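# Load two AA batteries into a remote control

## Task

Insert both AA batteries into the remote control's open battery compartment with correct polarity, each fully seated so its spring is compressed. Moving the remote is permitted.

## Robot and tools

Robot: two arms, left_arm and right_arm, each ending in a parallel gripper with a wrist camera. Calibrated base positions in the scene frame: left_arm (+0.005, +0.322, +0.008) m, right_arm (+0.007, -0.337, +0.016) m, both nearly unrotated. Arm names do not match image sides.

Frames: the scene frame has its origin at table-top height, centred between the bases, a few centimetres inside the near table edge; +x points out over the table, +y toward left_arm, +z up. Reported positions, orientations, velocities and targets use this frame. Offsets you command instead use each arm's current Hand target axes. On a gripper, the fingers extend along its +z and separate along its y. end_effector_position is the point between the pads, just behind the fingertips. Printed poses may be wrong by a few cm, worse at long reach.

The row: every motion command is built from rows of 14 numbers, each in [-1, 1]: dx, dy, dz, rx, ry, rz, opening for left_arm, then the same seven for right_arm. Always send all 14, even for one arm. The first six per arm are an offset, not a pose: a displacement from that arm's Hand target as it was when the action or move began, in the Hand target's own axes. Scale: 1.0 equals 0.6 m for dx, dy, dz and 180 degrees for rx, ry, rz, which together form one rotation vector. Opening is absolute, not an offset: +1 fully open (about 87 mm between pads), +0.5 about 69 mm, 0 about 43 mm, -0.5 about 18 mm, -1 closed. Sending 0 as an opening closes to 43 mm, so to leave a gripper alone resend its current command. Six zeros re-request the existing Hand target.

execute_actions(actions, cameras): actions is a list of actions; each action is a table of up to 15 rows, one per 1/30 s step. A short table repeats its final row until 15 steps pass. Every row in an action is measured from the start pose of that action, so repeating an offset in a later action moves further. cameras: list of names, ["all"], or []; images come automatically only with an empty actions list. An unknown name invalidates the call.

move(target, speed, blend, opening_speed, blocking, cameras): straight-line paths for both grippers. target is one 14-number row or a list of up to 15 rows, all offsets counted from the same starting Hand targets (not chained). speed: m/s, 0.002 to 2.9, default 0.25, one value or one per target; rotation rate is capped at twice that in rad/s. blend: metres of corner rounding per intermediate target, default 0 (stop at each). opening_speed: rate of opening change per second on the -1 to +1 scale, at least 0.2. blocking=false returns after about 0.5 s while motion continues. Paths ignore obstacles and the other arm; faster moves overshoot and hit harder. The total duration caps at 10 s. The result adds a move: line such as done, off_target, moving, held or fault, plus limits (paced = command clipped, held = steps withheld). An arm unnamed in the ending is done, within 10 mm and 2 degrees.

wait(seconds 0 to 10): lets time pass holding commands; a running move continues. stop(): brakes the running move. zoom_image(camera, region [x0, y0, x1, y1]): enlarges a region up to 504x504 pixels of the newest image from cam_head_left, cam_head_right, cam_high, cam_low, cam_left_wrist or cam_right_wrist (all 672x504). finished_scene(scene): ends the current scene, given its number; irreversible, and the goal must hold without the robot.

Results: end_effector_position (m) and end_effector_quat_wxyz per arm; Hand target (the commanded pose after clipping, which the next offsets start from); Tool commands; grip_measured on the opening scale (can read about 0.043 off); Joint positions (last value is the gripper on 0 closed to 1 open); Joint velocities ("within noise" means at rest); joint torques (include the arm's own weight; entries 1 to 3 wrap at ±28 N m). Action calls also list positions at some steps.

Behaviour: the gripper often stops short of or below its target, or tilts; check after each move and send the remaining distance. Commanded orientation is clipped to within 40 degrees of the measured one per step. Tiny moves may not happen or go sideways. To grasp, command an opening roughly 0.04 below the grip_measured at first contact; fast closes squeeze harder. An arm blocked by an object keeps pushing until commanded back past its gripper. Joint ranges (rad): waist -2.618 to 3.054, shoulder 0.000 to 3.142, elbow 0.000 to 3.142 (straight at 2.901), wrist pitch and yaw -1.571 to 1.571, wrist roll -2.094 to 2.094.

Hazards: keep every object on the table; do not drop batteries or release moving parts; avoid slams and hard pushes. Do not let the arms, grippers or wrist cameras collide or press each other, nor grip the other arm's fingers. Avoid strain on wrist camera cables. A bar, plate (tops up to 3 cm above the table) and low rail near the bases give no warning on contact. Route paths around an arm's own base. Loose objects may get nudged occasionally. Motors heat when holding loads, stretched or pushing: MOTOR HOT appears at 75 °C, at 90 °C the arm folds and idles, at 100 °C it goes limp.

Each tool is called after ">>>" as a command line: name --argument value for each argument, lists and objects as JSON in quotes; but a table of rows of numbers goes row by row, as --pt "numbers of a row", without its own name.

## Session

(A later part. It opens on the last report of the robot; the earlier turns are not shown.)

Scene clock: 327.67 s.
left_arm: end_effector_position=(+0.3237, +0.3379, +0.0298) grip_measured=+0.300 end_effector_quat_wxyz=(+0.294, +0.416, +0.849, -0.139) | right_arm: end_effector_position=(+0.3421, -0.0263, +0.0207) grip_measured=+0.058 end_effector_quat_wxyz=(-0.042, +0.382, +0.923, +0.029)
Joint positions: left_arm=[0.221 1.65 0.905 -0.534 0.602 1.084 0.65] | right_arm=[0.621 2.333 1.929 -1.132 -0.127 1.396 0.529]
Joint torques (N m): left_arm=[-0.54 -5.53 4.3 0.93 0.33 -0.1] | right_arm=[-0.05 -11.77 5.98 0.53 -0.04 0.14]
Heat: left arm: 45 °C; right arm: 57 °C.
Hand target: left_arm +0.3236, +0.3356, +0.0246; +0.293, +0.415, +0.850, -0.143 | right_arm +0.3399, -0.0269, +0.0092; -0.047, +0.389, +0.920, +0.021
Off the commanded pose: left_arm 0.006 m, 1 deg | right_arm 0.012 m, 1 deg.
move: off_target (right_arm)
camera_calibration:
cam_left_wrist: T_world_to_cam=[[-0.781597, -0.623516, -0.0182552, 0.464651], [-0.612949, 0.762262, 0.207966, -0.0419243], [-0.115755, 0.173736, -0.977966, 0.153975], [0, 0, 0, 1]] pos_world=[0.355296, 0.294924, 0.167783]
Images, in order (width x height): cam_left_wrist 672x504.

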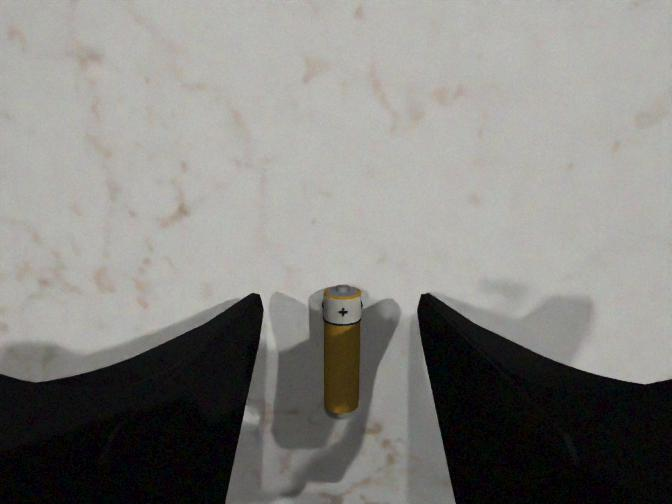

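>>> move --target '[0.0031, 0, 0.0039, 0, 0, 0, 0.3, 0, 0, 0, 0, 0, 0, 0.02]' --speed 0.03 --cameras '[]'

Scene clock: 329.97 s.
left_arm: end_effector_position=(+0.3245, +0.3382, +0.0289) grip_measured=+0.300 end_effector_quat_wxyz=(+0.296, +0.416, +0.849, -0.137) | right_arm: end_effector_position=(+0.3421, -0.0263, +0.0207) grip_measured=+0.058 end_effector_quat_wxyz=(-0.042, +0.382, +0.923, +0.029)
Joint positions: left_arm=[0.221 1.65 0.899 -0.522 0.602 1.084 0.65] | right_arm=[0.621 2.333 1.929 -1.132 -0.127 1.396 0.529]
Joint torques (N m): left_arm=[-0.5 -4.88 4.23 0.95 0.34 -0.13] | right_arm=[-0.05 -11.77 5.98 0.53 -0.03 0.14]
Heat: left arm: 45 °C; right arm: 57 °C.
Hand target: left_arm +0.3236, +0.3356, +0.0217; +0.293, +0.415, +0.850, -0.143 | right_arm +0.3399, -0.0269, +0.0092; -0.047, +0.389, +0.920, +0.021
Off the commanded pose: left_arm 0.008 m, 1 deg | right_arm 0.012 m, 1 deg.
move: off_target (right_arm)
No camera images: "cameras" was empty.

>>> move --target '[0, 0, 0, 0, 0, 0, -0.68, 0, 0, 0, 0, 0, 0, 0.02]' --speed 0.03 --opening_speed 0.6 --cameras '["cam_left_wrist"]'

>>> zoom_image --camera "cam_left_wrist" --region '[240, 220, 440, 420]'

Scene clock: 332.07 s.
left_arm: end_effector_position=(+0.3247, +0.3382, +0.0290) grip_measured=-0.605 end_effector_quat_wxyz=(+0.296, +0.417, +0.849, -0.136) | right_arm: end_effector_position=(+0.3421, -0.0263, +0.0207) grip_measured=+0.058 end_effector_quat_wxyz=(-0.042, +0.382, +0.923, +0.029)
Joint positions: left_arm=[0.221 1.65 0.899 -0.521 0.602 1.084 0.197] | right_arm=[0.621 2.333 1.929 -1.132 -0.127 1.396 0.529]
Joint torques (N m): left_arm=[-0.43 -5.04 4.19 0.97 0.3 -0.07] | right_arm=[-0.06 -11.75 5.98 0.53 -0.03 0.15]
Heat: left arm: 45 °C; right arm: 57 °C.
Hand target: left_arm +0.3237, +0.3356, +0.0217; +0.293, +0.415, +0.850, -0.143 | right_arm +0.3399, -0.0269, +0.0092; -0.047, +0.389, +0.920, +0.021
Off the commanded pose: left_arm 0.008 m, 1 deg | right_arm 0.012 m, 1 deg.
move: off_target (right_arm)
camera_calibration:
cam_left_wrist: T_world_to_cam=[[-0.781428, -0.623483, -0.0252774, 0.465726], [-0.614479, 0.761831, 0.205011, -0.0406017], [-0.108564, 0.175734, -0.978433, 0.150135], [0, 0, 0, 1]] pos_world=[0.355282, 0.29492, 0.166994]
Images, in order (width x height): cam_left_wrist 672x504.

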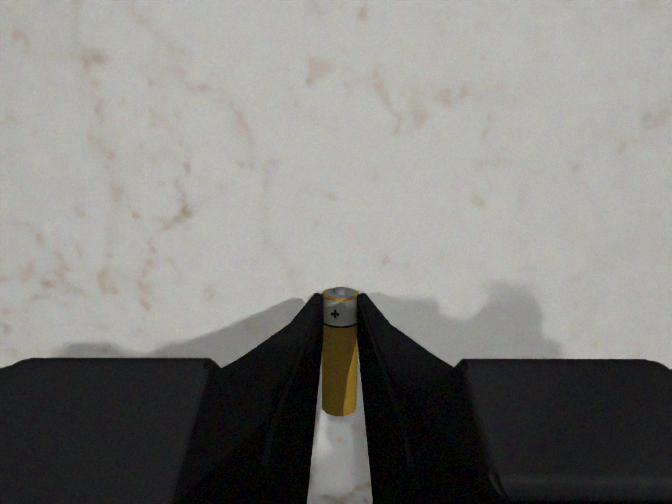

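Scaled by 2.520 from the camera's 672x504 image, which has a finer 960x720 frame.

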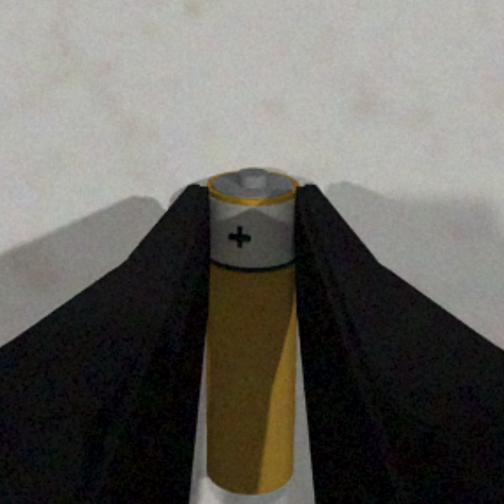

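>>> move --pt "-0.09252 0 -0.11842 0 0 0 -0.68 0 0 0 0 0 0 0.02" --pt "-0.33827 -0.36672 0.09867 -0.03095 0.0002 -0.03963 -0.68 0 0 0 0 0 0 0.02" --speed 0.2 --blend '[0.03, 0]' --cameras '["cam_left_wrist", "cam_head_left"]'

>>> zoom_image --camera "cam_left_wrist" --region '[200, 180, 460, 440]'

Scene clock: 338.93 s.
left_arm: end_effector_position=(+0.2615, +0.0526, +0.0932) grip_measured=-0.605 end_effector_quat_wxyz=(+0.287, +0.353, +0.882, -0.120) | right_arm: end_effector_position=(+0.3421, -0.0263, +0.0207) grip_measured=+0.058 end_effector_quat_wxyz=(-0.042, +0.382, +0.923, +0.029)
Joint positions: left_arm=[-0.856 1.553 1.045 -0.431 -0.013 -0.046 0.197] | right_arm=[0.621 2.333 1.929 -1.132 -0.127 1.396 0.529]
Joint torques (N m): left_arm=[-0.34 -5.61 9.07 1.6 -0.19 -0.18] | right_arm=[-0.05 -11.77 6 0.53 -0.03 0.14]
Heat: left arm: 44 °C; right arm: 57 °C.
Hand target: left_arm +0.2710, +0.0454, +0.0999; +0.302, +0.346, +0.880, -0.119 | right_arm +0.3399, -0.0269, +0.0092; -0.047, +0.389, +0.920, +0.021
Off the commanded pose: left_arm 0.014 m, 2 deg | right_arm 0.012 m, 1 deg.
move: off_target (left_arm, right_arm)
camera_calibration:
cam_left_wrist: T_world_to_cam=[[-0.685081, -0.728466, -0.00133644, 0.217942], [-0.708179, 0.66557, 0.235581, 0.151686], [-0.170723, 0.162338, -0.971854, 0.272708], [0, 0, 0, 1]] pos_world=[0.303287, 0.0135351, 0.229589]
Images, in order (width x height): cam_head_left 672x504, cam_left_wrist 672x504.

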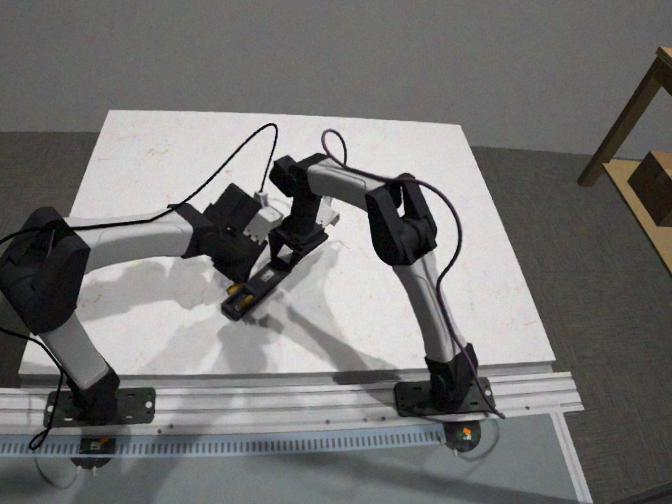

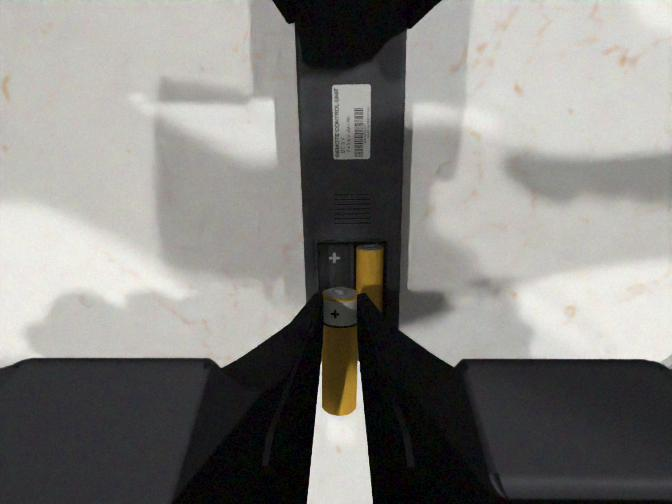

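Scaled by 1.938 from the camera's 672x504 image, which has a finer 960x720 frame.

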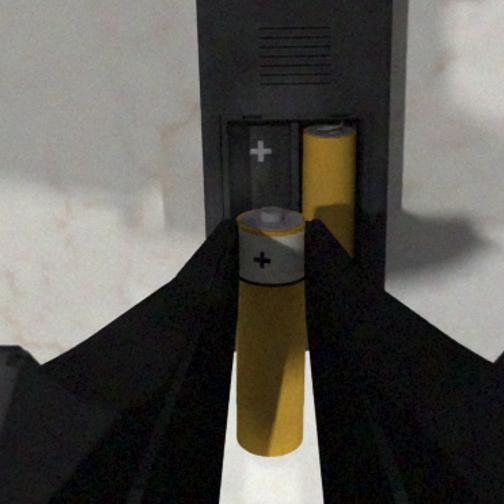

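>>> execute_actions --actions '[[[0,0,0,0,0,0,-0.68,0,0,0,0,0,0,0.02]]]' --cameras '["cam_left_wrist"]'

Scene clock: 345.27 s.
left_arm: end_effector_position=(+0.2615, +0.0526, +0.0932) grip_measured=-0.605 end_effector_quat_wxyz=(+0.288, +0.353, +0.882, -0.120) | right_arm: end_effector_position=(+0.3421, -0.0263, +0.0207) grip_measured=+0.058 end_effector_quat_wxyz=(-0.042, +0.382, +0.923, +0.029)
Joint positions: left_arm=[-0.856 1.553 1.045 -0.431 -0.014 -0.046 0.197] | right_arm=[0.621 2.333 1.929 -1.132 -0.127 1.396 0.529]
Joint torques (N m): left_arm=[-0.29 -5.46 9.03 1.55 -0.28 -0.14] | right_arm=[-0.05 -11.74 5.98 0.53 -0.03 0.14]
Heat: left arm: 44 °C; right arm: 57 °C.
Hand target: left_arm +0.2710, +0.0454, +0.0999; +0.302, +0.346, +0.880, -0.119 | right_arm +0.3399, -0.0269, +0.0092; -0.047, +0.389, +0.920, +0.021
Off the commanded pose: left_arm 0.014 m, 2 deg | right_arm 0.012 m, 1 deg.
Step readings (end_effector_position of left_arm | right_arm):
0: (+0.2615, +0.0526, +0.0932) | (+0.3421, -0.0263, +0.0207)
1: (+0.2615, +0.0526, +0.0932) | (+0.3421, -0.0263, +0.0207)
2: (+0.2615, +0.0526, +0.0932) | (+0.3421, -0.0263, +0.0207)
4: (+0.2615, +0.0526, +0.0932) | (+0.3421, -0.0263, +0.0207)
8: (+0.2615, +0.0526, +0.0932) | (+0.3421, -0.0263, +0.0207)
15: (+0.2615, +0.0526, +0.0932) | (+0.3421, -0.0263, +0.0207)
camera_calibration:
cam_left_wrist: T_world_to_cam=[[-0.684679, -0.728843, -0.00146623, 0.217926], [-0.708567, 0.665159, 0.235576, 0.151881], [-0.170723, 0.162333, -0.971855, 0.272725], [0, 0, 0, 1]] pos_world=[0.303388, 0.0135363, 0.229589]
Images, in order (width x height): cam_left_wrist 672x504.

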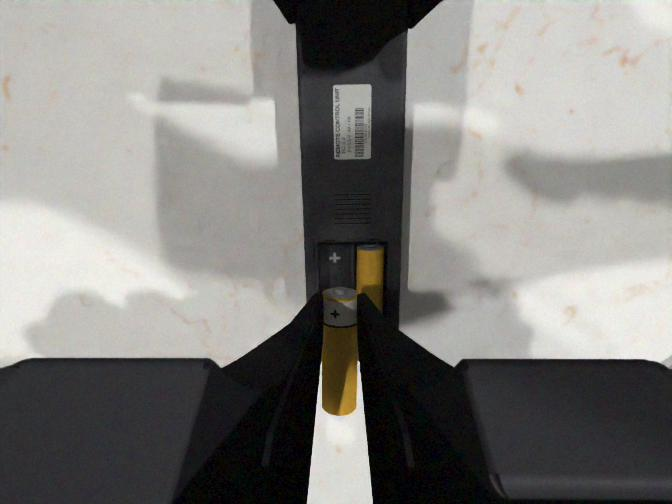

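>>> move --target '[0.01268,0.00202,0.03215,0,-0.1083,0,-0.68,0,0,0,0,0,0,0.02]' --speed 0.12 --cameras '["cam_left_wrist"]'

Scene clock: 354.93 s.
left_arm: end_effector_position=(+0.2740, +0.0435, +0.0700) grip_measured=-0.605 end_effector_quat_wxyz=(+0.428, +0.325, +0.825, -0.175) | right_arm: end_effector_position=(+0.3421, -0.0263, +0.0207) grip_measured=+0.058 end_effector_quat_wxyz=(-0.042, +0.382, +0.923, +0.029)
Joint positions: left_arm=[-0.86 1.478 0.661 0.207 -0.037 -0.046 0.197] | right_arm=[0.621 2.333 1.929 -1.132 -0.127 1.396 0.529]
Joint torques (N m): left_arm=[-0.46 -7.76 5.05 2.08 -0.19 -0.02] | right_arm=[-0.05 -11.75 6.01 0.53 -0.03 0.14]
Heat: left arm: 44 °C; right arm: 58 °C.
Hand target: left_arm +0.2761, +0.0424, +0.0800; +0.447, +0.321, +0.816, -0.176 | right_arm +0.3399, -0.0269, +0.0092; -0.047, +0.389, +0.920, +0.021
Off the commanded pose: left_arm 0.010 m, 2 deg | right_arm 0.012 m, 1 deg.
move: off_target (right_arm)
camera_calibration:
cam_left_wrist: T_world_to_cam=[[-0.677386, -0.735622, 0.00288108, 0.217788], [-0.732779, 0.674413, -0.0905662, 0.201318], [0.0646795, -0.0634595, -0.995886, 0.200776], [0, 0, 0, 1]] pos_world=[0.282062, 0.0371792, 0.217556]
Images, in order (width x height): cam_left_wrist 672x504.

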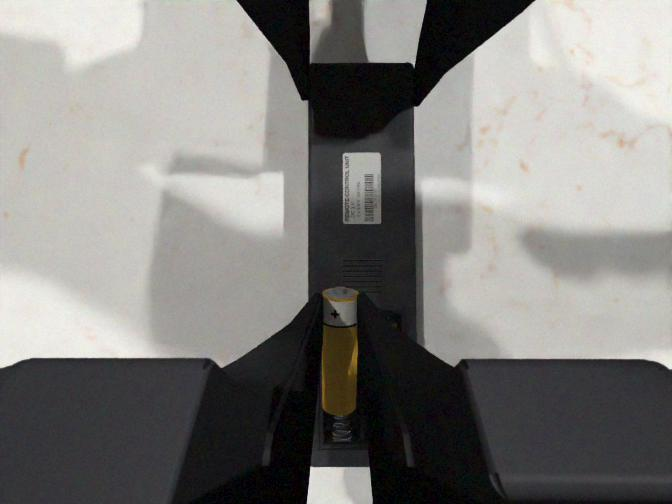

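>>> zoom_image --camera "cam_left_wrist" --region '[270, 260, 430, 480]'

Scaled by 2.291 from the camera's 672x504 image, which has a finer 960x720 frame.

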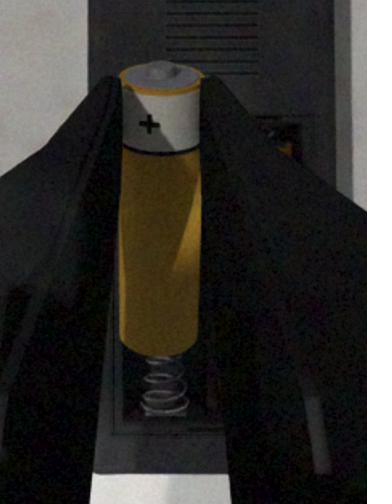

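>>> move --target '[0.05923,-0.00393,0.03113,-0.00468,0,-0.00299,-0.68,0,0,0,0,0,0,0.02]' --speed 0.06 --cameras '["cam_left_wrist"]'

Scene clock: 367.97 s.
left_arm: end_effector_position=(+0.2767, +0.0373, +0.0551) grip_measured=-0.605 end_effector_quat_wxyz=(+0.464, +0.314, +0.808, -0.184) | right_arm: end_effector_position=(+0.3421, -0.0263, +0.0207) grip_measured=+0.058 end_effector_quat_wxyz=(-0.042, +0.382, +0.923, +0.029)
Joint positions: left_arm=[-0.88 1.541 0.568 0.443 -0.069 -0.056 0.198] | right_arm=[0.621 2.333 1.929 -1.132 -0.127 1.396 0.529]
Joint torques (N m): left_arm=[-0.53 -4.31 3.96 1.82 -0.14 -0.14] | right_arm=[-0.05 -11.77 5.98 0.53 -0.02 0.14]
Heat: left arm: 46 °C; right arm: 58 °C.
Hand target: left_arm +0.2720, +0.0428, +0.0402; +0.449, +0.314, +0.819, -0.172 | right_arm +0.3399, -0.0269, +0.0092; -0.047, +0.389, +0.920, +0.021
Off the commanded pose: left_arm 0.017 m, 2 deg | right_arm 0.012 m, 1 deg.
move: off_target (left_arm, right_arm)
camera_calibration:
cam_left_wrist: T_world_to_cam=[[-0.668185, -0.743995, 0.000576249, 0.21302], [-0.732998, 0.658176, -0.171805, 0.211263], [0.127443, -0.11522, -0.985131, 0.1694], [0, 0, 0, 1]] pos_world=[0.275604, 0.0389556, 0.203055]
Images, in order (width x height): cam_left_wrist 672x504.

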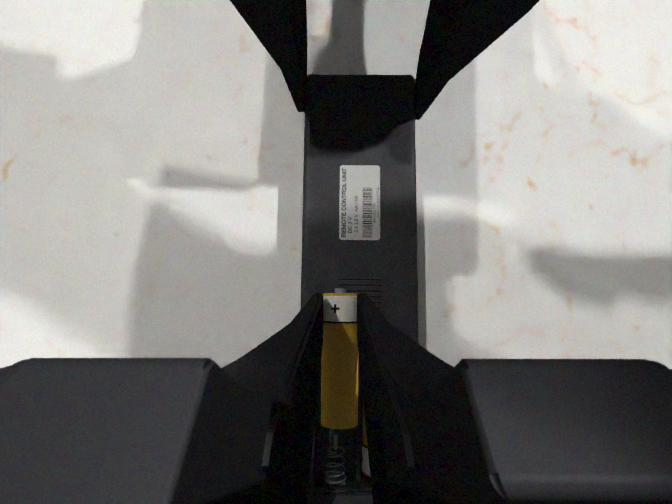

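>>> move --target '[-0.04593,0.00295,-0.02657,0,0,0,-0.68,0,0,0,0,0,0,0.02]' --speed 0.12

Scene clock: 371.63 s.
left_arm: end_effector_position=(+0.2676, +0.0473, +0.0540) grip_measured=-0.606 end_effector_quat_wxyz=(+0.432, +0.322, +0.826, -0.168) | right_arm: end_effector_position=(+0.3421, -0.0263, +0.0207) grip_measured=+0.058 end_effector_quat_wxyz=(-0.042, +0.382, +0.923, +0.029)
Joint positions: left_arm=[-0.88 1.496 0.598 0.288 -0.069 -0.056 0.197] | right_arm=[0.621 2.333 1.929 -1.132 -0.127 1.396 0.529]
Joint torques (N m): left_arm=[-0.03 -8.05 7.97 1.68 -0.21 -0.14] | right_arm=[-0.03 -11.77 5.98 0.53 -0.03 0.14]
Heat: left arm: 45 °C; right arm: 58 °C.
Hand target: left_arm +0.2742, +0.0433, +0.0719; +0.449, +0.314, +0.819, -0.172 | right_arm +0.3399, -0.0269, +0.0092; -0.047, +0.389, +0.920, +0.021
Off the commanded pose: left_arm 0.020 m, 2 deg | right_arm 0.012 m, 1 deg.
move: off_target (left_arm, right_arm)

>>> move --target '[-0.0535,0,-0.0341,0,0,0,-0.68,0,0,0,0,0,0,0.02]' --speed 0.15

Scene clock: 373.20 s.
left_arm: end_effector_position=(+0.2676, +0.0469, +0.0913) grip_measured=-0.606 end_effector_quat_wxyz=(+0.429, +0.323, +0.827, -0.166) | right_arm: end_effector_position=(+0.3421, -0.0263, +0.0207) grip_measured=+0.058 end_effector_quat_wxyz=(-0.042, +0.382, +0.923, +0.029)
Joint positions: left_arm=[-0.88 1.402 0.699 0.085 -0.069 -0.056 0.197] | right_arm=[0.621 2.333 1.929 -1.132 -0.127 1.396 0.529]
Joint torques (N m): left_arm=[0.36 -7.28 8.29 1.79 -0.16 -0.08] | right_arm=[-0.05 -11.77 6 0.53 -0.03 0.14]
Heat: left arm: 45 °C; right arm: 58 °C.
Hand target: left_arm +0.2743, +0.0432, +0.1100; +0.449, +0.314, +0.819, -0.172 | right_arm +0.3399, -0.0269, +0.0092; -0.047, +0.389, +0.920, +0.021
Off the commanded pose: left_arm 0.020 m, 3 deg | right_arm 0.012 m, 1 deg.
move: off_target (left_arm, right_arm)

>>> move --target '[0.0731,0.0057,0.04657,0,0,0,-0.68,0,0,0,0,0,0,0.02]' --speed 0.1

Scene clock: 375.30 s.
left_arm: end_effector_position=(+0.2746, +0.0444, +0.0620) grip_measured=-0.606 end_effector_quat_wxyz=(+0.447, +0.315, +0.819, -0.173) | right_arm: end_effector_position=(+0.3421, -0.0263, +0.0207) grip_measured=+0.058 end_effector_quat_wxyz=(-0.042, +0.382, +0.923, +0.029)
Joint positions: left_arm=[-0.871 1.494 0.602 0.319 -0.069 -0.056 0.197] | right_arm=[0.621 2.333 1.929 -1.132 -0.127 1.396 0.529]
Joint torques (N m): left_arm=[0.29 -4.45 4.56 2.19 -0.06 0.05] | right_arm=[-0.06 -11.77 6 0.53 -0.03 0.14]
Heat: left arm: 45 °C; right arm: 58 °C.
Hand target: left_arm +0.2765, +0.0458, +0.0580; +0.449, +0.314, +0.819, -0.172 | right_arm +0.3399, -0.0269, +0.0092; -0.047, +0.389, +0.920, +0.021
Off the commanded pose: left_arm 0.005 m, 0 deg | right_arm 0.012 m, 1 deg.
move: off_target (right_arm)

>>> move --target '[0,-0.0095,0,0,0,0,-0.68,0,0,0,0,0,0,0.02]' --speed 0.05 --cameras '["cam_left_wrist"]'

Scene clock: 376.60 s.
left_arm: end_effector_position=(+0.2720, +0.0418, +0.0620) grip_measured=-0.606 end_effector_quat_wxyz=(+0.447, +0.318, +0.817, -0.176) | right_arm: end_effector_position=(+0.3421, -0.0263, +0.0207) grip_measured=+0.058 end_effector_quat_wxyz=(-0.042, +0.382, +0.923, +0.029)
Joint positions: left_arm=[-0.881 1.494 0.602 0.32 -0.069 -0.057 0.197] | right_arm=[0.621 2.333 1.929 -1.132 -0.127 1.396 0.529]
Joint torques (N m): left_arm=[-0.5 -4.45 4.98 2.12 -0.23 -0.14] | right_arm=[-0.05 -11.78 6 0.53 -0.03 0.14]
Heat: left arm: 45 °C; right arm: 58 °C.
Hand target: left_arm +0.2727, +0.0415, +0.0580; +0.449, +0.314, +0.819, -0.172 | right_arm +0.3399, -0.0269, +0.0092; -0.047, +0.389, +0.920, +0.021
Off the commanded pose: left_arm 0.004 m, 1 deg | right_arm 0.012 m, 1 deg.
move: off_target (right_arm)
camera_calibration:
cam_left_wrist: T_world_to_cam=[[-0.668132, -0.744037, -0.00290605, 0.21339], [-0.737493, 0.662763, -0.129807, 0.204432], [0.0985075, -0.0845853, -0.991535, 0.184257], [0, 0, 0, 1]] pos_world=[0.275189, 0.0388658, 0.209854]
Images, in order (width x height): cam_left_wrist 672x504.

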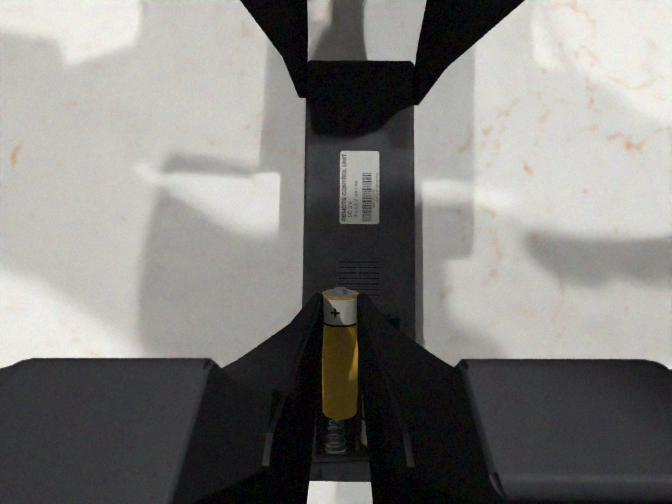

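>>> move --target '[0,0.0065,0,0,0,0,-0.68,0,0,0,0,0,0,0.02]' --speed 0.05

Scene clock: 378.03 s.
left_arm: end_effector_position=(+0.2726, +0.0424, +0.0620) grip_measured=-0.606 end_effector_quat_wxyz=(+0.447, +0.317, +0.818, -0.175) | right_arm: end_effector_position=(+0.3421, -0.0263, +0.0207) grip_measured=+0.058 end_effector_quat_wxyz=(-0.042, +0.382, +0.923, +0.029)
Joint positions: left_arm=[-0.878 1.494 0.602 0.32 -0.069 -0.057 0.197] | right_arm=[0.621 2.333 1.929 -1.132 -0.127 1.396 0.529]
Joint torques (N m): left_arm=[0.51 -4.66 4.66 2.15 -0.1 -0.06] | right_arm=[-0.06 -11.75 5.98 0.53 -0.03 0.14]
Heat: left arm: 45 °C; right arm: 58 °C.
Hand target: left_arm +0.2753, +0.0445, +0.0580; +0.449, +0.314, +0.819, -0.172 | right_arm +0.3399, -0.0269, +0.0092; -0.047, +0.389, +0.920, +0.021
Off the commanded pose: left_arm 0.005 m, 1 deg | right_arm 0.012 m, 1 deg.
move: off_target (right_arm)

>>> move --target '[0,0.0018,0,0,0,0,-0.68,0,0,0,0,0,0,0.02]' --speed 0.05 --cameras '["cam_left_wrist"]'

Scene clock: 378.97 s.
left_arm: end_effector_position=(+0.2739, +0.0436, +0.0620) grip_measured=-0.606 end_effector_quat_wxyz=(+0.447, +0.316, +0.819, -0.174) | right_arm: end_effector_position=(+0.3421, -0.0263, +0.0207) grip_measured=+0.058 end_effector_quat_wxyz=(-0.042, +0.382, +0.923, +0.029)
Joint positions: left_arm=[-0.874 1.494 0.602 0.32 -0.069 -0.057 0.197] | right_arm=[0.621 2.333 1.929 -1.132 -0.127 1.396 0.529]
Joint torques (N m): left_arm=[0.62 -4.55 4.49 2.09 -0.11 0.01] | right_arm=[-0.06 -11.74 6 0.53 -0.03 0.14]
Heat: left arm: 45 °C; right arm: 58 °C.
Hand target: left_arm +0.2761, +0.0453, +0.0580; +0.449, +0.314, +0.819, -0.172 | right_arm +0.3399, -0.0269, +0.0092; -0.047, +0.389, +0.920, +0.021
Off the commanded pose: left_arm 0.005 m, 0 deg | right_arm 0.012 m, 1 deg.
move: off_target (right_arm)
camera_calibration:
cam_left_wrist: T_world_to_cam=[[-0.663015, -0.748601, -0.00289474, 0.214847], [-0.742016, 0.657685, -0.129853, 0.206183], [0.0991118, -0.0839465, -0.991529, 0.184018], [0, 0, 0, 1]] pos_world=[0.277199, 0.0406789, 0.209855]
Images, in order (width x height): cam_left_wrist 672x504.

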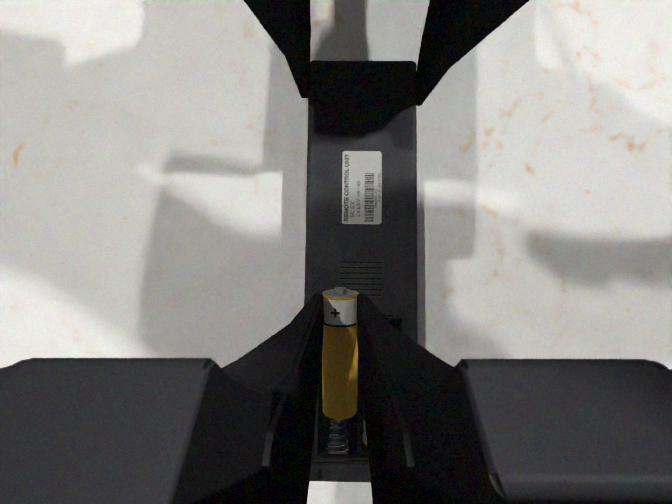

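>>> move --target '[0.02945,0,0.01583,0,0,0,-0.68,0,0,0,0,0,0,0.02]' --speed 0.05

Scene clock: 381.17 s.
left_arm: end_effector_position=(+0.2789, +0.0383, +0.0550) grip_measured=-0.606 end_effector_quat_wxyz=(+0.467, +0.310, +0.807, -0.184) | right_arm: end_effector_position=(+0.3421, -0.0263, +0.0207) grip_measured=+0.058 end_effector_quat_wxyz=(-0.042, +0.382, +0.923, +0.029)
Joint positions: left_arm=[-0.874 1.546 0.562 0.462 -0.069 -0.057 0.197] | right_arm=[0.621 2.333 1.929 -1.132 -0.127 1.396 0.529]
Joint torques (N m): left_arm=[0.28 -3.95 3.82 1.78 -0.13 0] | right_arm=[-0.05 -11.77 5.98 0.53 -0.03 0.14]
Heat: left arm: 44 °C; right arm: 58 °C.
Hand target: left_arm +0.2749, +0.0463, +0.0379; +0.449, +0.314, +0.819, -0.172 | right_arm +0.3399, -0.0269, +0.0092; -0.047, +0.389, +0.920, +0.021
Off the commanded pose: left_arm 0.019 m, 3 deg | right_arm 0.012 m, 1 deg.
move: off_target (left_arm, right_arm)

>>> move --target '[0.01943,0.0002,0.0005,0,0.0094,0,-0.68,0,0,0,0,0,0,0.02]' --speed 0.05 --cameras '["cam_left_wrist"]'

Scene clock: 386.03 s.
left_arm: end_effector_position=(+0.2790, +0.0382, +0.0546) grip_measured=-0.606 end_effector_quat_wxyz=(+0.471, +0.309, +0.805, -0.186) | right_arm: end_effector_position=(+0.3421, -0.0263, +0.0207) grip_measured=+0.058 end_effector_quat_wxyz=(-0.042, +0.382, +0.923, +0.029)
Joint positions: left_arm=[-0.874 1.549 0.554 0.481 -0.069 -0.057 0.197] | right_arm=[0.621 2.333 1.929 -1.132 -0.127 1.396 0.529]
Joint torques (N m): left_arm=[0.38 -3.33 3.51 1.47 -0.08 -0.03] | right_arm=[-0.05 -11.75 6 0.53 -0.03 0.15]
Heat: left arm: 44 °C; right arm: 58 °C.
Hand target: left_arm +0.2706, +0.0504, +0.0280; +0.437, +0.316, +0.825, -0.168 | right_arm +0.3399, -0.0269, +0.0092; -0.047, +0.389, +0.920, +0.021
Off the commanded pose: left_arm 0.031 m, 5 deg | right_arm 0.012 m, 1 deg.
move: off_target (left_arm, right_arm)
camera_calibration:
cam_left_wrist: T_world_to_cam=[[-0.663377, -0.748279, 0.00311489, 0.213856], [-0.735288, 0.651077, -0.188282, 0.214099], [0.138859, -0.127192, -0.98211, 0.165712], [0, 0, 0, 1]] pos_world=[0.276281, 0.041706, 0.202393]
Images, in order (width x height): cam_left_wrist 672x504.

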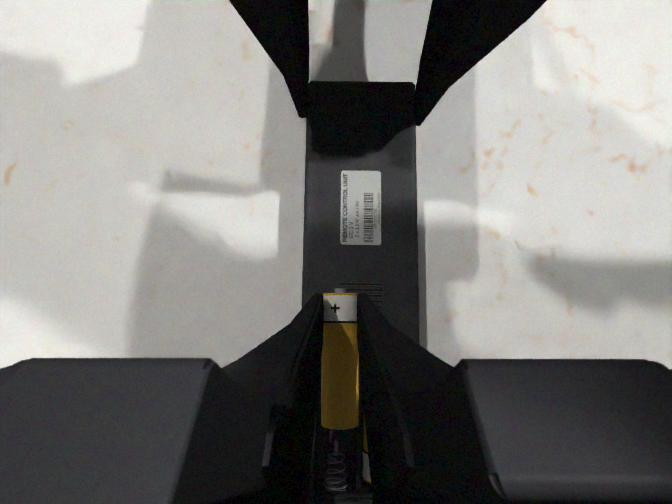

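>>> zoom_image --camera "cam_left_wrist" --region '[270, 270, 430, 504]'

Scaled by 2.154 from the camera's 672x504 image, which has a finer 960x720 frame.

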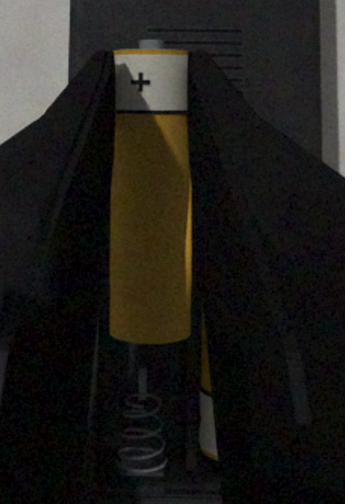

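>>> execute_actions --actions '[[[0,0,0,0,0,0,-0.68,0,0,0,0,0,0,0.02]]]' --cameras '["cam_low"]'

>>> zoom_image --camera "cam_low" --region '[330, 250, 470, 340]'

Scene clock: 390.90 s.
left_arm: end_effector_position=(+0.2790, +0.0382, +0.0545) grip_measured=-0.606 end_effector_quat_wxyz=(+0.471, +0.309, +0.805, -0.186) | right_arm: end_effector_position=(+0.3421, -0.0263, +0.0207) grip_measured=+0.058 end_effector_quat_wxyz=(-0.042, +0.382, +0.923, +0.029)
Joint positions: left_arm=[-0.874 1.549 0.554 0.482 -0.069 -0.057 0.197] | right_arm=[0.621 2.333 1.929 -1.132 -0.127 1.396 0.529]
Joint torques (N m): left_arm=[0.29 -3.25 3.36 1.52 -0.02 -0.11] | right_arm=[-0.06 -11.75 6.01 0.53 -0.03 0.14]
Heat: left arm: 43 °C; right arm: 58 °C.
Hand target: left_arm +0.2705, +0.0504, +0.0279; +0.436, +0.316, +0.825, -0.168 | right_arm +0.3399, -0.0269, +0.0092; -0.047, +0.389, +0.920, +0.021
Off the commanded pose: left_arm 0.030 m, 5 deg | right_arm 0.012 m, 1 deg.
Step readings (end_effector_position of left_arm | right_arm):
0: (+0.2790, +0.0382, +0.0545) | (+0.3421, -0.0263, +0.0207)
1: (+0.2790, +0.0382, +0.0545) | (+0.3421, -0.0263, +0.0207)
2: (+0.2790, +0.0382, +0.0545) | (+0.3421, -0.0263, +0.0207)
4: (+0.2790, +0.0382, +0.0545) | (+0.3421, -0.0263, +0.0207)
8: (+0.2790, +0.0382, +0.0545) | (+0.3421, -0.0263, +0.0207)
15: (+0.2790, +0.0382, +0.0545) | (+0.3421, -0.0263, +0.0207)
Images, in order (width x height): cam_low 672x504.

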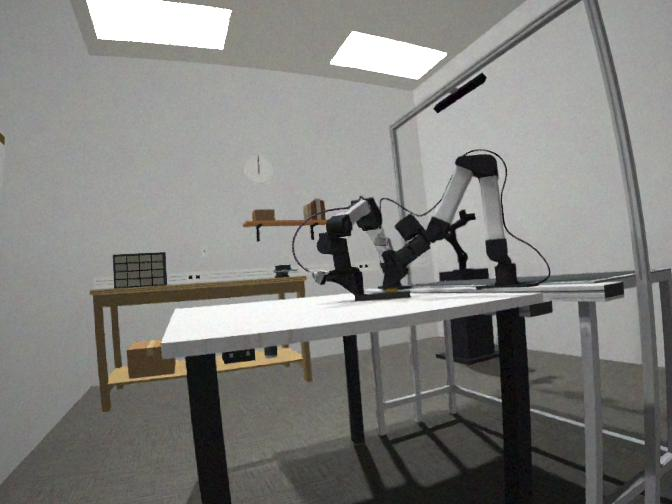

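Scaled by 3.600 from the camera's 672x504 image, which has a finer 960x720 frame.

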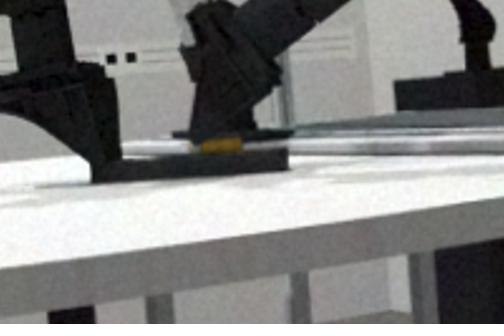

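>>> zoom_image --camera "cam_low" --region '[350, 272, 420, 307]'

Scaled by 7.200 from the camera's 672x504 image, which has a finer 960x720 frame.

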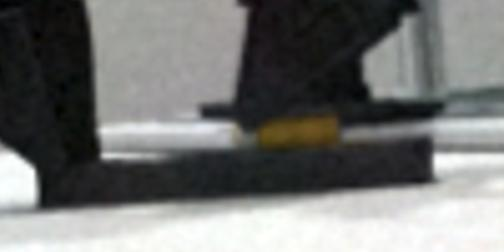

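>>> move --target '[-0.0738,0,-0.0267,0,-0.01,0,-0.68,0,0,0,0,0,0,0.02]' --speed 0.1 --cameras '["cam_left_wrist"]'

Scene clock: 405.33 s.
left_arm: end_effector_position=(+0.2721, +0.0467, +0.0551) grip_measured=-0.607 end_effector_quat_wxyz=(+0.432, +0.319, +0.827, -0.166) | right_arm: end_effector_position=(+0.3421, -0.0263, +0.0207) grip_measured=+0.058 end_effector_quat_wxyz=(-0.042, +0.382, +0.923, +0.029)
Joint positions: left_arm=[-0.872 1.507 0.614 0.282 -0.069 -0.057 0.197] | right_arm=[0.621 2.333 1.929 -1.132 -0.127 1.396 0.529]
Joint torques (N m): left_arm=[0.42 -8.23 7.76 1.66 -0.07 0.02] | right_arm=[-0.06 -11.77 6 0.53 -0.03 0.14]
Heat: left arm: 42 °C; right arm: 59 °C.
Hand target: left_arm +0.2792, +0.0425, +0.0736; +0.449, +0.314, +0.818, -0.173 | right_arm +0.3399, -0.0269, +0.0092; -0.047, +0.389, +0.920, +0.021
Off the commanded pose: left_arm 0.020 m, 2 deg | right_arm 0.012 m, 1 deg.
move: off_target (left_arm, right_arm)
camera_calibration:
cam_left_wrist: T_world_to_cam=[[-0.661455, -0.749954, -0.00677824, 0.215803], [-0.746394, 0.659145, -0.0917792, 0.200945], [0.073298, -0.0556486, -0.995756, 0.183533], [0, 0, 0, 1]] pos_world=[0.279276, 0.0396038, 0.20266]
Images, in order (width x height): cam_left_wrist 672x504.

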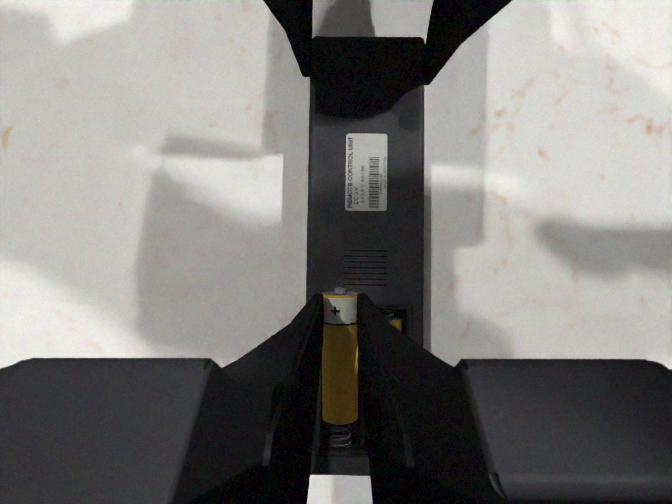

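>>> execute_actions --actions '[[[0,0,0,0,0,0,-0.62,0,0,0,0,0,0,0.02]]]'

>>> execute_actions --actions '[[[0,0,0,0,0,0,-0.605,0,0,0,0,0,0,0.02]]]' --cameras '["cam_left_wrist"]'

Scene clock: 407.27 s.
left_arm: end_effector_position=(+0.2721, +0.0467, +0.0551) grip_measured=-0.607 end_effector_quat_wxyz=(+0.432, +0.319, +0.827, -0.166) | right_arm: end_effector_position=(+0.3421, -0.0263, +0.0207) grip_measured=+0.058 end_effector_quat_wxyz=(-0.042, +0.382, +0.923, +0.029)
Joint positions: left_arm=[-0.872 1.507 0.614 0.282 -0.069 -0.057 0.197] | right_arm=[0.621 2.333 1.929 -1.132 -0.127 1.396 0.529]
Joint torques (N m): left_arm=[0.38 -8.38 8.05 1.71 -0.12 -0.02] | right_arm=[-0.05 -11.77 6 0.53 -0.03 0.14]
Heat: left arm: 42 °C; right arm: 59 °C.
Hand target: left_arm +0.2792, +0.0425, +0.0736; +0.449, +0.314, +0.818, -0.173 | right_arm +0.3399, -0.0269, +0.0092; -0.047, +0.389, +0.920, +0.021
Off the commanded pose: left_arm 0.020 m, 2 deg | right_arm 0.012 m, 1 deg.
Step readings (end_effector_position of left_arm | right_arm):
0: (+0.2721, +0.0467, +0.0551) | (+0.3421, -0.0263, +0.0207)
1: (+0.2721, +0.0467, +0.0551) | (+0.3421, -0.0263, +0.0207)
2: (+0.2721, +0.0467, +0.0551) | (+0.3421, -0.0263, +0.0207)
4: (+0.2721, +0.0467, +0.0551) | (+0.3421, -0.0263, +0.0207)
8: (+0.2721, +0.0467, +0.0551) | (+0.3421, -0.0263, +0.0207)
15: (+0.2721, +0.0467, +0.0551) | (+0.3421, -0.0263, +0.0207)

Scene clock: 407.97 s.
left_arm: end_effector_position=(+0.2721, +0.0467, +0.0551) grip_measured=-0.602 end_effector_quat_wxyz=(+0.432, +0.319, +0.827, -0.166) | right_arm: end_effector_position=(+0.3421, -0.0263, +0.0207) grip_measured=+0.058 end_effector_quat_wxyz=(-0.042, +0.382, +0.923, +0.029)
Joint positions: left_arm=[-0.872 1.507 0.614 0.282 -0.069 -0.057 0.199] | right_arm=[0.621 2.333 1.929 -1.132 -0.127 1.396 0.529]
Joint torques (N m): left_arm=[0.42 -8.17 7.83 1.73 -0.08 -0.03] | right_arm=[-0.05 -11.75 6 0.53 -0.03 0.14]
Heat: left arm: 43 °C; right arm: 59 °C.
Hand target: left_arm +0.2792, +0.0425, +0.0736; +0.449, +0.314, +0.818, -0.173 | right_arm +0.3399, -0.0269, +0.0092; -0.047, +0.389, +0.920, +0.021
Off the commanded pose: left_arm 0.020 m, 2 deg | right_arm 0.012 m, 1 deg.
Step readings (end_effector_position of left_arm | right_arm):
0: (+0.2721, +0.0467, +0.0551) | (+0.3421, -0.0263, +0.0207)
1: (+0.2721, +0.0467, +0.0551) | (+0.3421, -0.0263, +0.0207)
2: (+0.2721, +0.0467, +0.0551) | (+0.3421, -0.0263, +0.0207)
4: (+0.2721, +0.0467, +0.0551) | (+0.3421, -0.0263, +0.0207)
8: (+0.2721, +0.0467, +0.0551) | (+0.3421, -0.0263, +0.0207)
15: (+0.2721, +0.0467, +0.0551) | (+0.3421, -0.0263, +0.0207)
camera_calibration:
cam_left_wrist: T_world_to_cam=[[-0.661455, -0.749954, -0.00677824, 0.215803], [-0.746394, 0.659145, -0.0917792, 0.200945], [0.073298, -0.0556486, -0.995756, 0.183533], [0, 0, 0, 1]] pos_world=[0.279276, 0.0396038, 0.20266]
Images, in order (width x height): cam_left_wrist 672x504.

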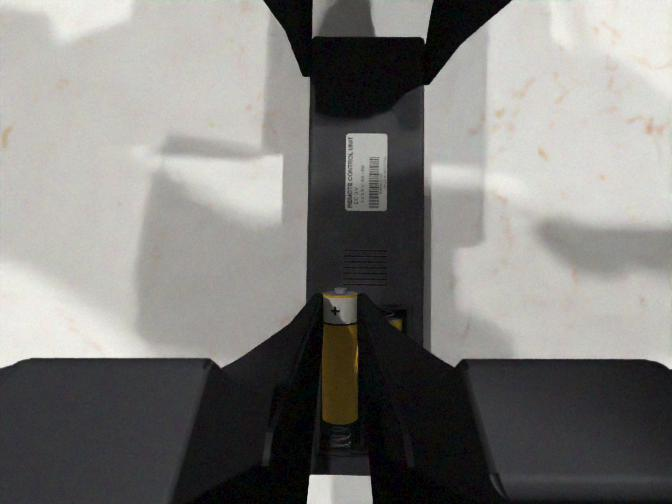

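>>> execute_actions --actions '[[[0,0,0,0,0,0,-0.597,0,0,0,0,0,0,0.02]]]'

>>> execute_actions --actions '[[[0,0,0,0,0,0,-0.592,0,0,0,0,0,0,0.02]]]' --cameras '["cam_left_wrist"]'

Scene clock: 409.23 s.
left_arm: end_effector_position=(+0.2720, +0.0468, +0.0549) grip_measured=-0.596 end_effector_quat_wxyz=(+0.432, +0.319, +0.827, -0.166) | right_arm: end_effector_position=(+0.3421, -0.0263, +0.0207) grip_measured=+0.058 end_effector_quat_wxyz=(-0.042, +0.382, +0.923, +0.029)
Joint positions: left_arm=[-0.872 1.507 0.614 0.281 -0.069 -0.057 0.202] | right_arm=[0.621 2.333 1.929 -1.132 -0.127 1.396 0.529]
Joint torques (N m): left_arm=[0.4 -8.2 8.13 1.7 -0.07 0.02] | right_arm=[-0.05 -11.78 6 0.53 -0.03 0.15]
Heat: left arm: 43 °C; right arm: 59 °C.
Hand target: left_arm +0.2792, +0.0426, +0.0735; +0.449, +0.314, +0.818, -0.173 | right_arm +0.3399, -0.0269, +0.0092; -0.047, +0.389, +0.920, +0.021
Off the commanded pose: left_arm 0.020 m, 2 deg | right_arm 0.012 m, 1 deg.
Step readings (end_effector_position of left_arm | right_arm):
0: (+0.2721, +0.0467, +0.0551) | (+0.3421, -0.0263, +0.0207)
1: (+0.2721, +0.0467, +0.0551) | (+0.3421, -0.0263, +0.0207)
2: (+0.2721, +0.0468, +0.0550) | (+0.3421, -0.0263, +0.0207)
4: (+0.2720, +0.0468, +0.0549) | (+0.3421, -0.0263, +0.0207)
8: (+0.2720, +0.0468, +0.0549) | (+0.3421, -0.0263, +0.0207)
15: (+0.2720, +0.0468, +0.0549) | (+0.3421, -0.0263, +0.0207)

Scene clock: 409.93 s.
left_arm: end_effector_position=(+0.2720, +0.0468, +0.0549) grip_measured=-0.592 end_effector_quat_wxyz=(+0.432, +0.319, +0.827, -0.166) | right_arm: end_effector_position=(+0.3421, -0.0263, +0.0207) grip_measured=+0.058 end_effector_quat_wxyz=(-0.042, +0.382, +0.923, +0.029)
Joint positions: left_arm=[-0.872 1.507 0.614 0.281 -0.069 -0.057 0.204] | right_arm=[0.621 2.333 1.929 -1.132 -0.127 1.396 0.529]
Joint torques (N m): left_arm=[0.43 -8.1 8.1 1.71 0 -0.01] | right_arm=[-0.05 -11.77 6 0.53 -0.03 0.14]
Heat: left arm: 43 °C; right arm: 59 °C.
Hand target: left_arm +0.2792, +0.0426, +0.0736; +0.449, +0.314, +0.818, -0.173 | right_arm +0.3399, -0.0269, +0.0092; -0.047, +0.389, +0.920, +0.021
Off the commanded pose: left_arm 0.020 m, 2 deg | right_arm 0.012 m, 1 deg.
Step readings (end_effector_position of left_arm | right_arm):
0: (+0.2720, +0.0468, +0.0549) | (+0.3421, -0.0263, +0.0207)
1: (+0.2720, +0.0468, +0.0549) | (+0.3421, -0.0263, +0.0207)
2: (+0.2720, +0.0468, +0.0549) | (+0.3421, -0.0263, +0.0207)
4: (+0.2720, +0.0468, +0.0549) | (+0.3421, -0.0263, +0.0207)
8: (+0.2720, +0.0468, +0.0549) | (+0.3421, -0.0263, +0.0207)
15: (+0.2720, +0.0468, +0.0549) | (+0.3421, -0.0263, +0.0207)
camera_calibration:
cam_left_wrist: T_world_to_cam=[[-0.661506, -0.749908, -0.00690392, 0.215848], [-0.746398, 0.659248, -0.0910034, 0.200628], [0.0727956, -0.0550462, -0.995827, 0.183476], [0, 0, 0, 1]] pos_world=[0.279177, 0.039702, 0.202458]
Images, in order (width x height): cam_left_wrist 672x504.

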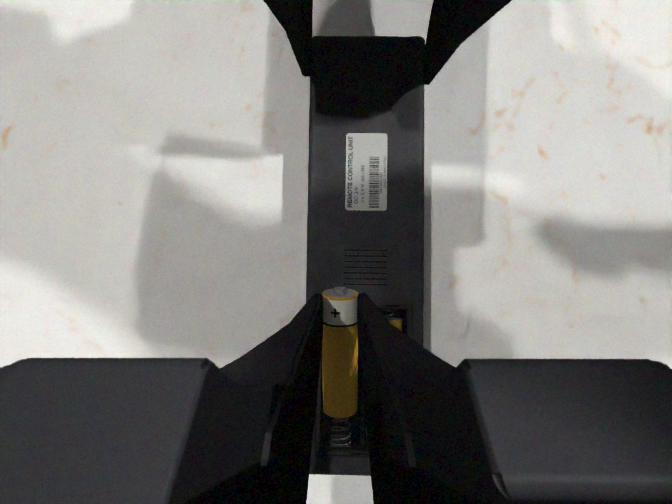

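>>> execute_actions --actions '[[[0,0,0,0,0,0,-0.64,0,0,0,0,0,0,0.02],[0,0,0,0,0,0,-0.68,0,0,0,0,0,0,0.02]]]'

>>> move --target '[0.00982,0.0003,-0.01541,0,0,0,-0.68,0,0,0,0,0,0,0.02]' --speed 0.04 --cameras '["cam_left_wrist"]'

Scene clock: 412.07 s.
left_arm: end_effector_position=(+0.2720, +0.0468, +0.0549) grip_measured=-0.607 end_effector_quat_wxyz=(+0.432, +0.319, +0.827, -0.166) | right_arm: end_effector_position=(+0.3421, -0.0263, +0.0207) grip_measured=+0.058 end_effector_quat_wxyz=(-0.042, +0.382, +0.923, +0.029)
Joint positions: left_arm=[-0.872 1.507 0.614 0.281 -0.069 -0.057 0.196] | right_arm=[0.621 2.333 1.929 -1.132 -0.127 1.396 0.529]
Joint torques (N m): left_arm=[0.35 -8.2 7.91 1.68 -0.01 0.05] | right_arm=[-0.06 -11.77 6 0.53 -0.03 0.14]
Heat: left arm: 43 °C; right arm: 59 °C.
Hand target: left_arm +0.2792, +0.0426, +0.0736; +0.449, +0.314, +0.818, -0.173 | right_arm +0.3399, -0.0269, +0.0092; -0.047, +0.389, +0.920, +0.021
Off the commanded pose: left_arm 0.020 m, 2 deg | right_arm 0.012 m, 1 deg.
Step readings (end_effector_position of left_arm | right_arm):
0: (+0.2720, +0.0468, +0.0549) | (+0.3421, -0.0263, +0.0207)
1: (+0.2720, +0.0468, +0.0549) | (+0.3421, -0.0263, +0.0207)
2: (+0.2720, +0.0468, +0.0549) | (+0.3421, -0.0263, +0.0207)
4: (+0.2720, +0.0468, +0.0549) | (+0.3421, -0.0263, +0.0207)
8: (+0.2720, +0.0468, +0.0549) | (+0.3421, -0.0263, +0.0207)
15: (+0.2720, +0.0468, +0.0549) | (+0.3421, -0.0263, +0.0207)

Scene clock: 413.00 s.
left_arm: end_effector_position=(+0.2718, +0.0469, +0.0680) grip_measured=-0.607 end_effector_quat_wxyz=(+0.443, +0.316, +0.821, -0.171) | right_arm: end_effector_position=(+0.3421, -0.0263, +0.0207) grip_measured=+0.058 end_effector_quat_wxyz=(-0.042, +0.382, +0.923, +0.029)
Joint positions: left_arm=[-0.872 1.463 0.614 0.265 -0.069 -0.057 0.196] | right_arm=[0.621 2.333 1.929 -1.132 -0.127 1.396 0.529]
Joint torques (N m): left_arm=[0.21 -7.76 4.66 1.83 -0.08 0.03] | right_arm=[-0.06 -11.77 5.98 0.53 -0.03 0.14]
Heat: left arm: 44 °C; right arm: 59 °C.
Hand target: left_arm +0.2712, +0.0500, +0.0736; +0.449, +0.314, +0.818, -0.173 | right_arm +0.3399, -0.0269, +0.0092; -0.047, +0.389, +0.920, +0.021
Off the commanded pose: left_arm 0.006 m, 1 deg | right_arm 0.012 m, 1 deg.
move: off_target (right_arm)
camera_calibration:
cam_left_wrist: T_world_to_cam=[[-0.661551, -0.749889, -0.00404725, 0.215674], [-0.744283, 0.657246, -0.118623, 0.203088], [0.0916138, -0.0754626, -0.992931, 0.192222], [0, 0, 0, 1]] pos_world=[0.276224, 0.0427589, 0.215827]
Images, in order (width x height): cam_left_wrist 672x504.

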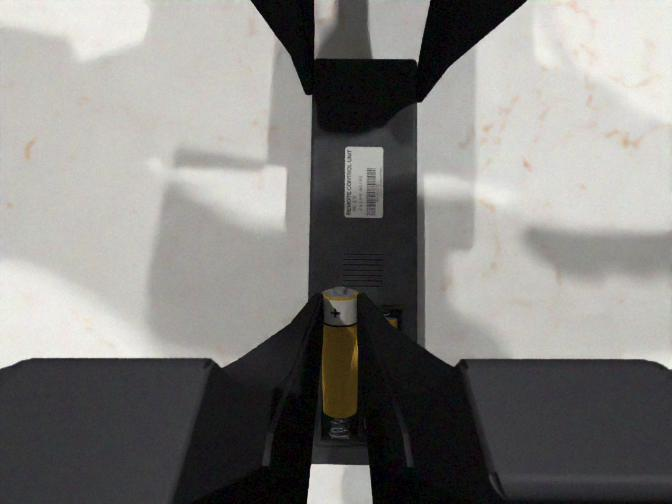

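>>> move --pt "-0.0643 0 -0.0275 0 0 0 -0.68 0 0 0 0 0 0 0.02" --pt "0.0270 0 0.0247 0 0 0 -0.68 0 0 0 0 0 0 0.02" --speed '[0.15,0.07]' --cameras '["cam_left_wrist"]'

Scene clock: 425.57 s.
left_arm: end_effector_position=(+0.2726, +0.0462, +0.0563) grip_measured=-0.608 end_effector_quat_wxyz=(+0.448, +0.314, +0.818, -0.174) | right_arm: end_effector_position=(+0.3421, -0.0263, +0.0207) grip_measured=+0.058 end_effector_quat_wxyz=(-0.042, +0.382, +0.923, +0.029)
Joint positions: left_arm=[-0.872 1.502 0.577 0.354 -0.069 -0.057 0.196] | right_arm=[0.621 2.333 1.929 -1.132 -0.127 1.396 0.529]
Joint torques (N m): left_arm=[0.18 -4.48 4.49 2.14 -0.1 -0.01] | right_arm=[-0.06 -11.77 6 0.53 -0.03 0.14]
Heat: left arm: 45 °C; right arm: 59 °C.
Hand target: left_arm +0.2740, +0.0475, +0.0520; +0.449, +0.314, +0.818, -0.173 | right_arm +0.3399, -0.0269, +0.0092; -0.047, +0.389, +0.920, +0.021
Off the commanded pose: left_arm 0.005 m, 0 deg | right_arm 0.012 m, 1 deg.
move: off_target (right_arm)
camera_calibration:
cam_left_wrist: T_world_to_cam=[[-0.661575, -0.749874, -0.00263212, 0.215542], [-0.74307, 0.656036, -0.132152, 0.203313], [0.100824, -0.0854724, -0.991226, 0.178289], [0, 0, 0, 1]] pos_world=[0.275698, 0.0434875, 0.20416]
Images, in order (width x height): cam_left_wrist 672x504.

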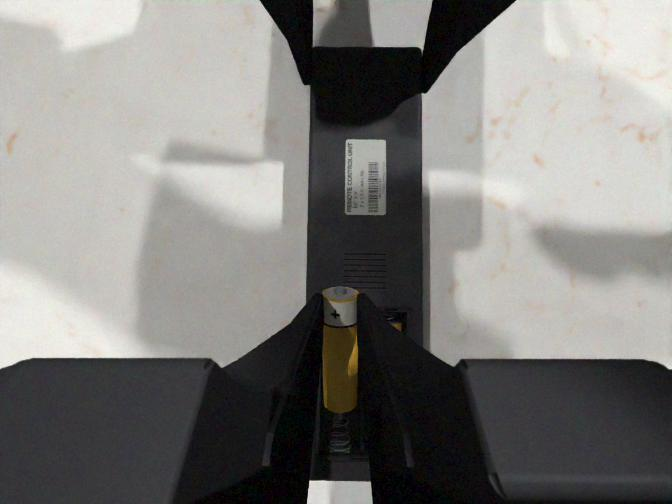

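>>> move --target '[0.0309,0.0004,-0.00757,0,0,0,-0.68,0,0,0,0,0,0,0.02]' --speed 0.04 --cameras '["cam_left_wrist"]'

Scene clock: 427.77 s.
left_arm: end_effector_position=(+0.2715, +0.0475, +0.0545) grip_measured=-0.608 end_effector_quat_wxyz=(+0.471, +0.308, +0.805, -0.185) | right_arm: end_effector_position=(+0.3421, -0.0263, +0.0207) grip_measured=+0.058 end_effector_quat_wxyz=(-0.042, +0.382, +0.923, +0.029)
Joint positions: left_arm=[-0.872 1.502 0.509 0.48 -0.069 -0.057 0.196] | right_arm=[0.621 2.333 1.929 -1.132 -0.127 1.396 0.529]
Joint torques (N m): left_arm=[-0.05 -4.75 3.41 1.55 -0.11 -0.02] | right_arm=[-0.05 -11.77 6 0.53 -0.03 0.14]
Heat: left arm: 44 °C; right arm: 59 °C.
Hand target: left_arm +0.2639, +0.0568, +0.0388; +0.449, +0.314, +0.818, -0.173 | right_arm +0.3399, -0.0269, +0.0092; -0.047, +0.389, +0.920, +0.021
Off the commanded pose: left_arm 0.020 m, 3 deg | right_arm 0.012 m, 1 deg.
move: off_target (left_arm, right_arm)
camera_calibration:
cam_left_wrist: T_world_to_cam=[[-0.661974, -0.74952, 0.00317634, 0.215526], [-0.736402, 0.649587, -0.189076, 0.202924], [0.139653, -0.127503, -0.981957, 0.167737], [0, 0, 0, 1]] pos_world=[0.268682, 0.051111, 0.202394]
Images, in order (width x height): cam_left_wrist 672x504.

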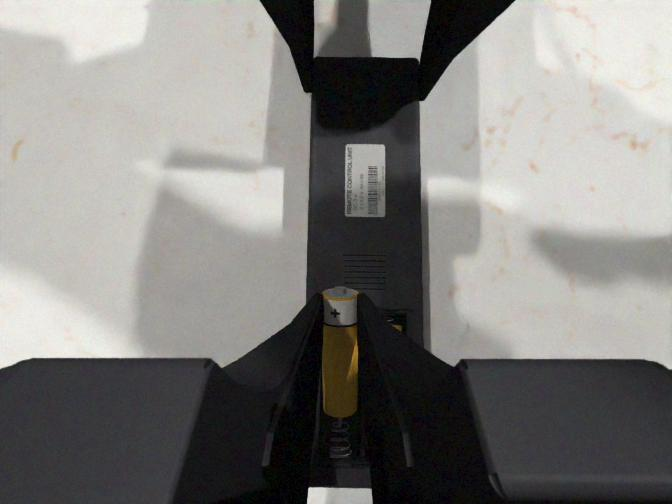

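>>> move --target '[0.0220,0.0003,-0.0097,0,0.0167,0,-0.68,0,0,0,0,0,0,0.02]' --speed 0.04 --cameras '["cam_left_wrist"]'

Scene clock: 431.83 s.
left_arm: end_effector_position=(+0.2701, +0.0489, +0.0535) grip_measured=-0.608 end_effector_quat_wxyz=(+0.467, +0.309, +0.808, -0.184) | right_arm: end_effector_position=(+0.3421, -0.0263, +0.0207) grip_measured=+0.058 end_effector_quat_wxyz=(-0.042, +0.382, +0.923, +0.029)
Joint positions: left_arm=[-0.872 1.496 0.509 0.465 -0.069 -0.057 0.196] | right_arm=[0.621 2.333 1.929 -1.132 -0.127 1.396 0.529]
Joint torques (N m): left_arm=[-0.1 -5.91 2.7 1.04 -0.11 -0.09] | right_arm=[-0.05 -11.77 5.98 0.53 -0.03 0.14]
Heat: left arm: 44 °C; right arm: 59 °C.
Hand target: left_arm +0.2551, +0.0650, +0.0308; +0.428, +0.318, +0.830, -0.164 | right_arm +0.3399, -0.0269, +0.0092; -0.047, +0.389, +0.920, +0.021
Off the commanded pose: left_arm 0.032 m, 6 deg | right_arm 0.012 m, 1 deg.
move: off_target (left_arm, right_arm)
camera_calibration:
cam_left_wrist: T_world_to_cam=[[-0.661906, -0.749583, 0.00223638, 0.215736], [-0.737648, 0.650831, -0.179704, 0.200588], [0.133248, -0.120597, -0.983718, 0.168553], [0, 0, 0, 1]] pos_world=[0.268301, 0.0514902, 0.201373]
Images, in order (width x height): cam_left_wrist 672x504.

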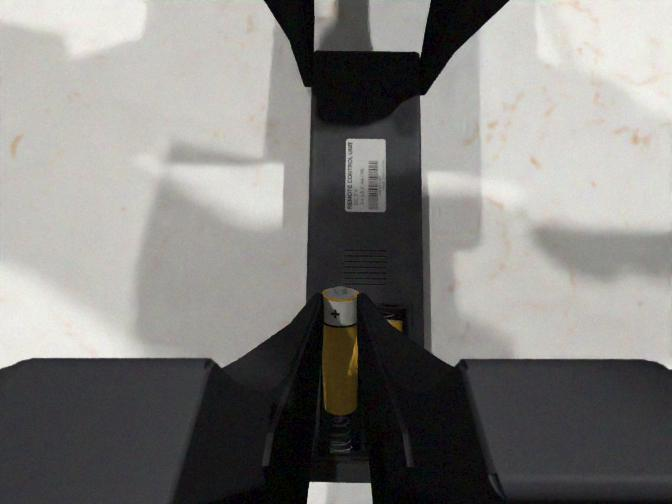

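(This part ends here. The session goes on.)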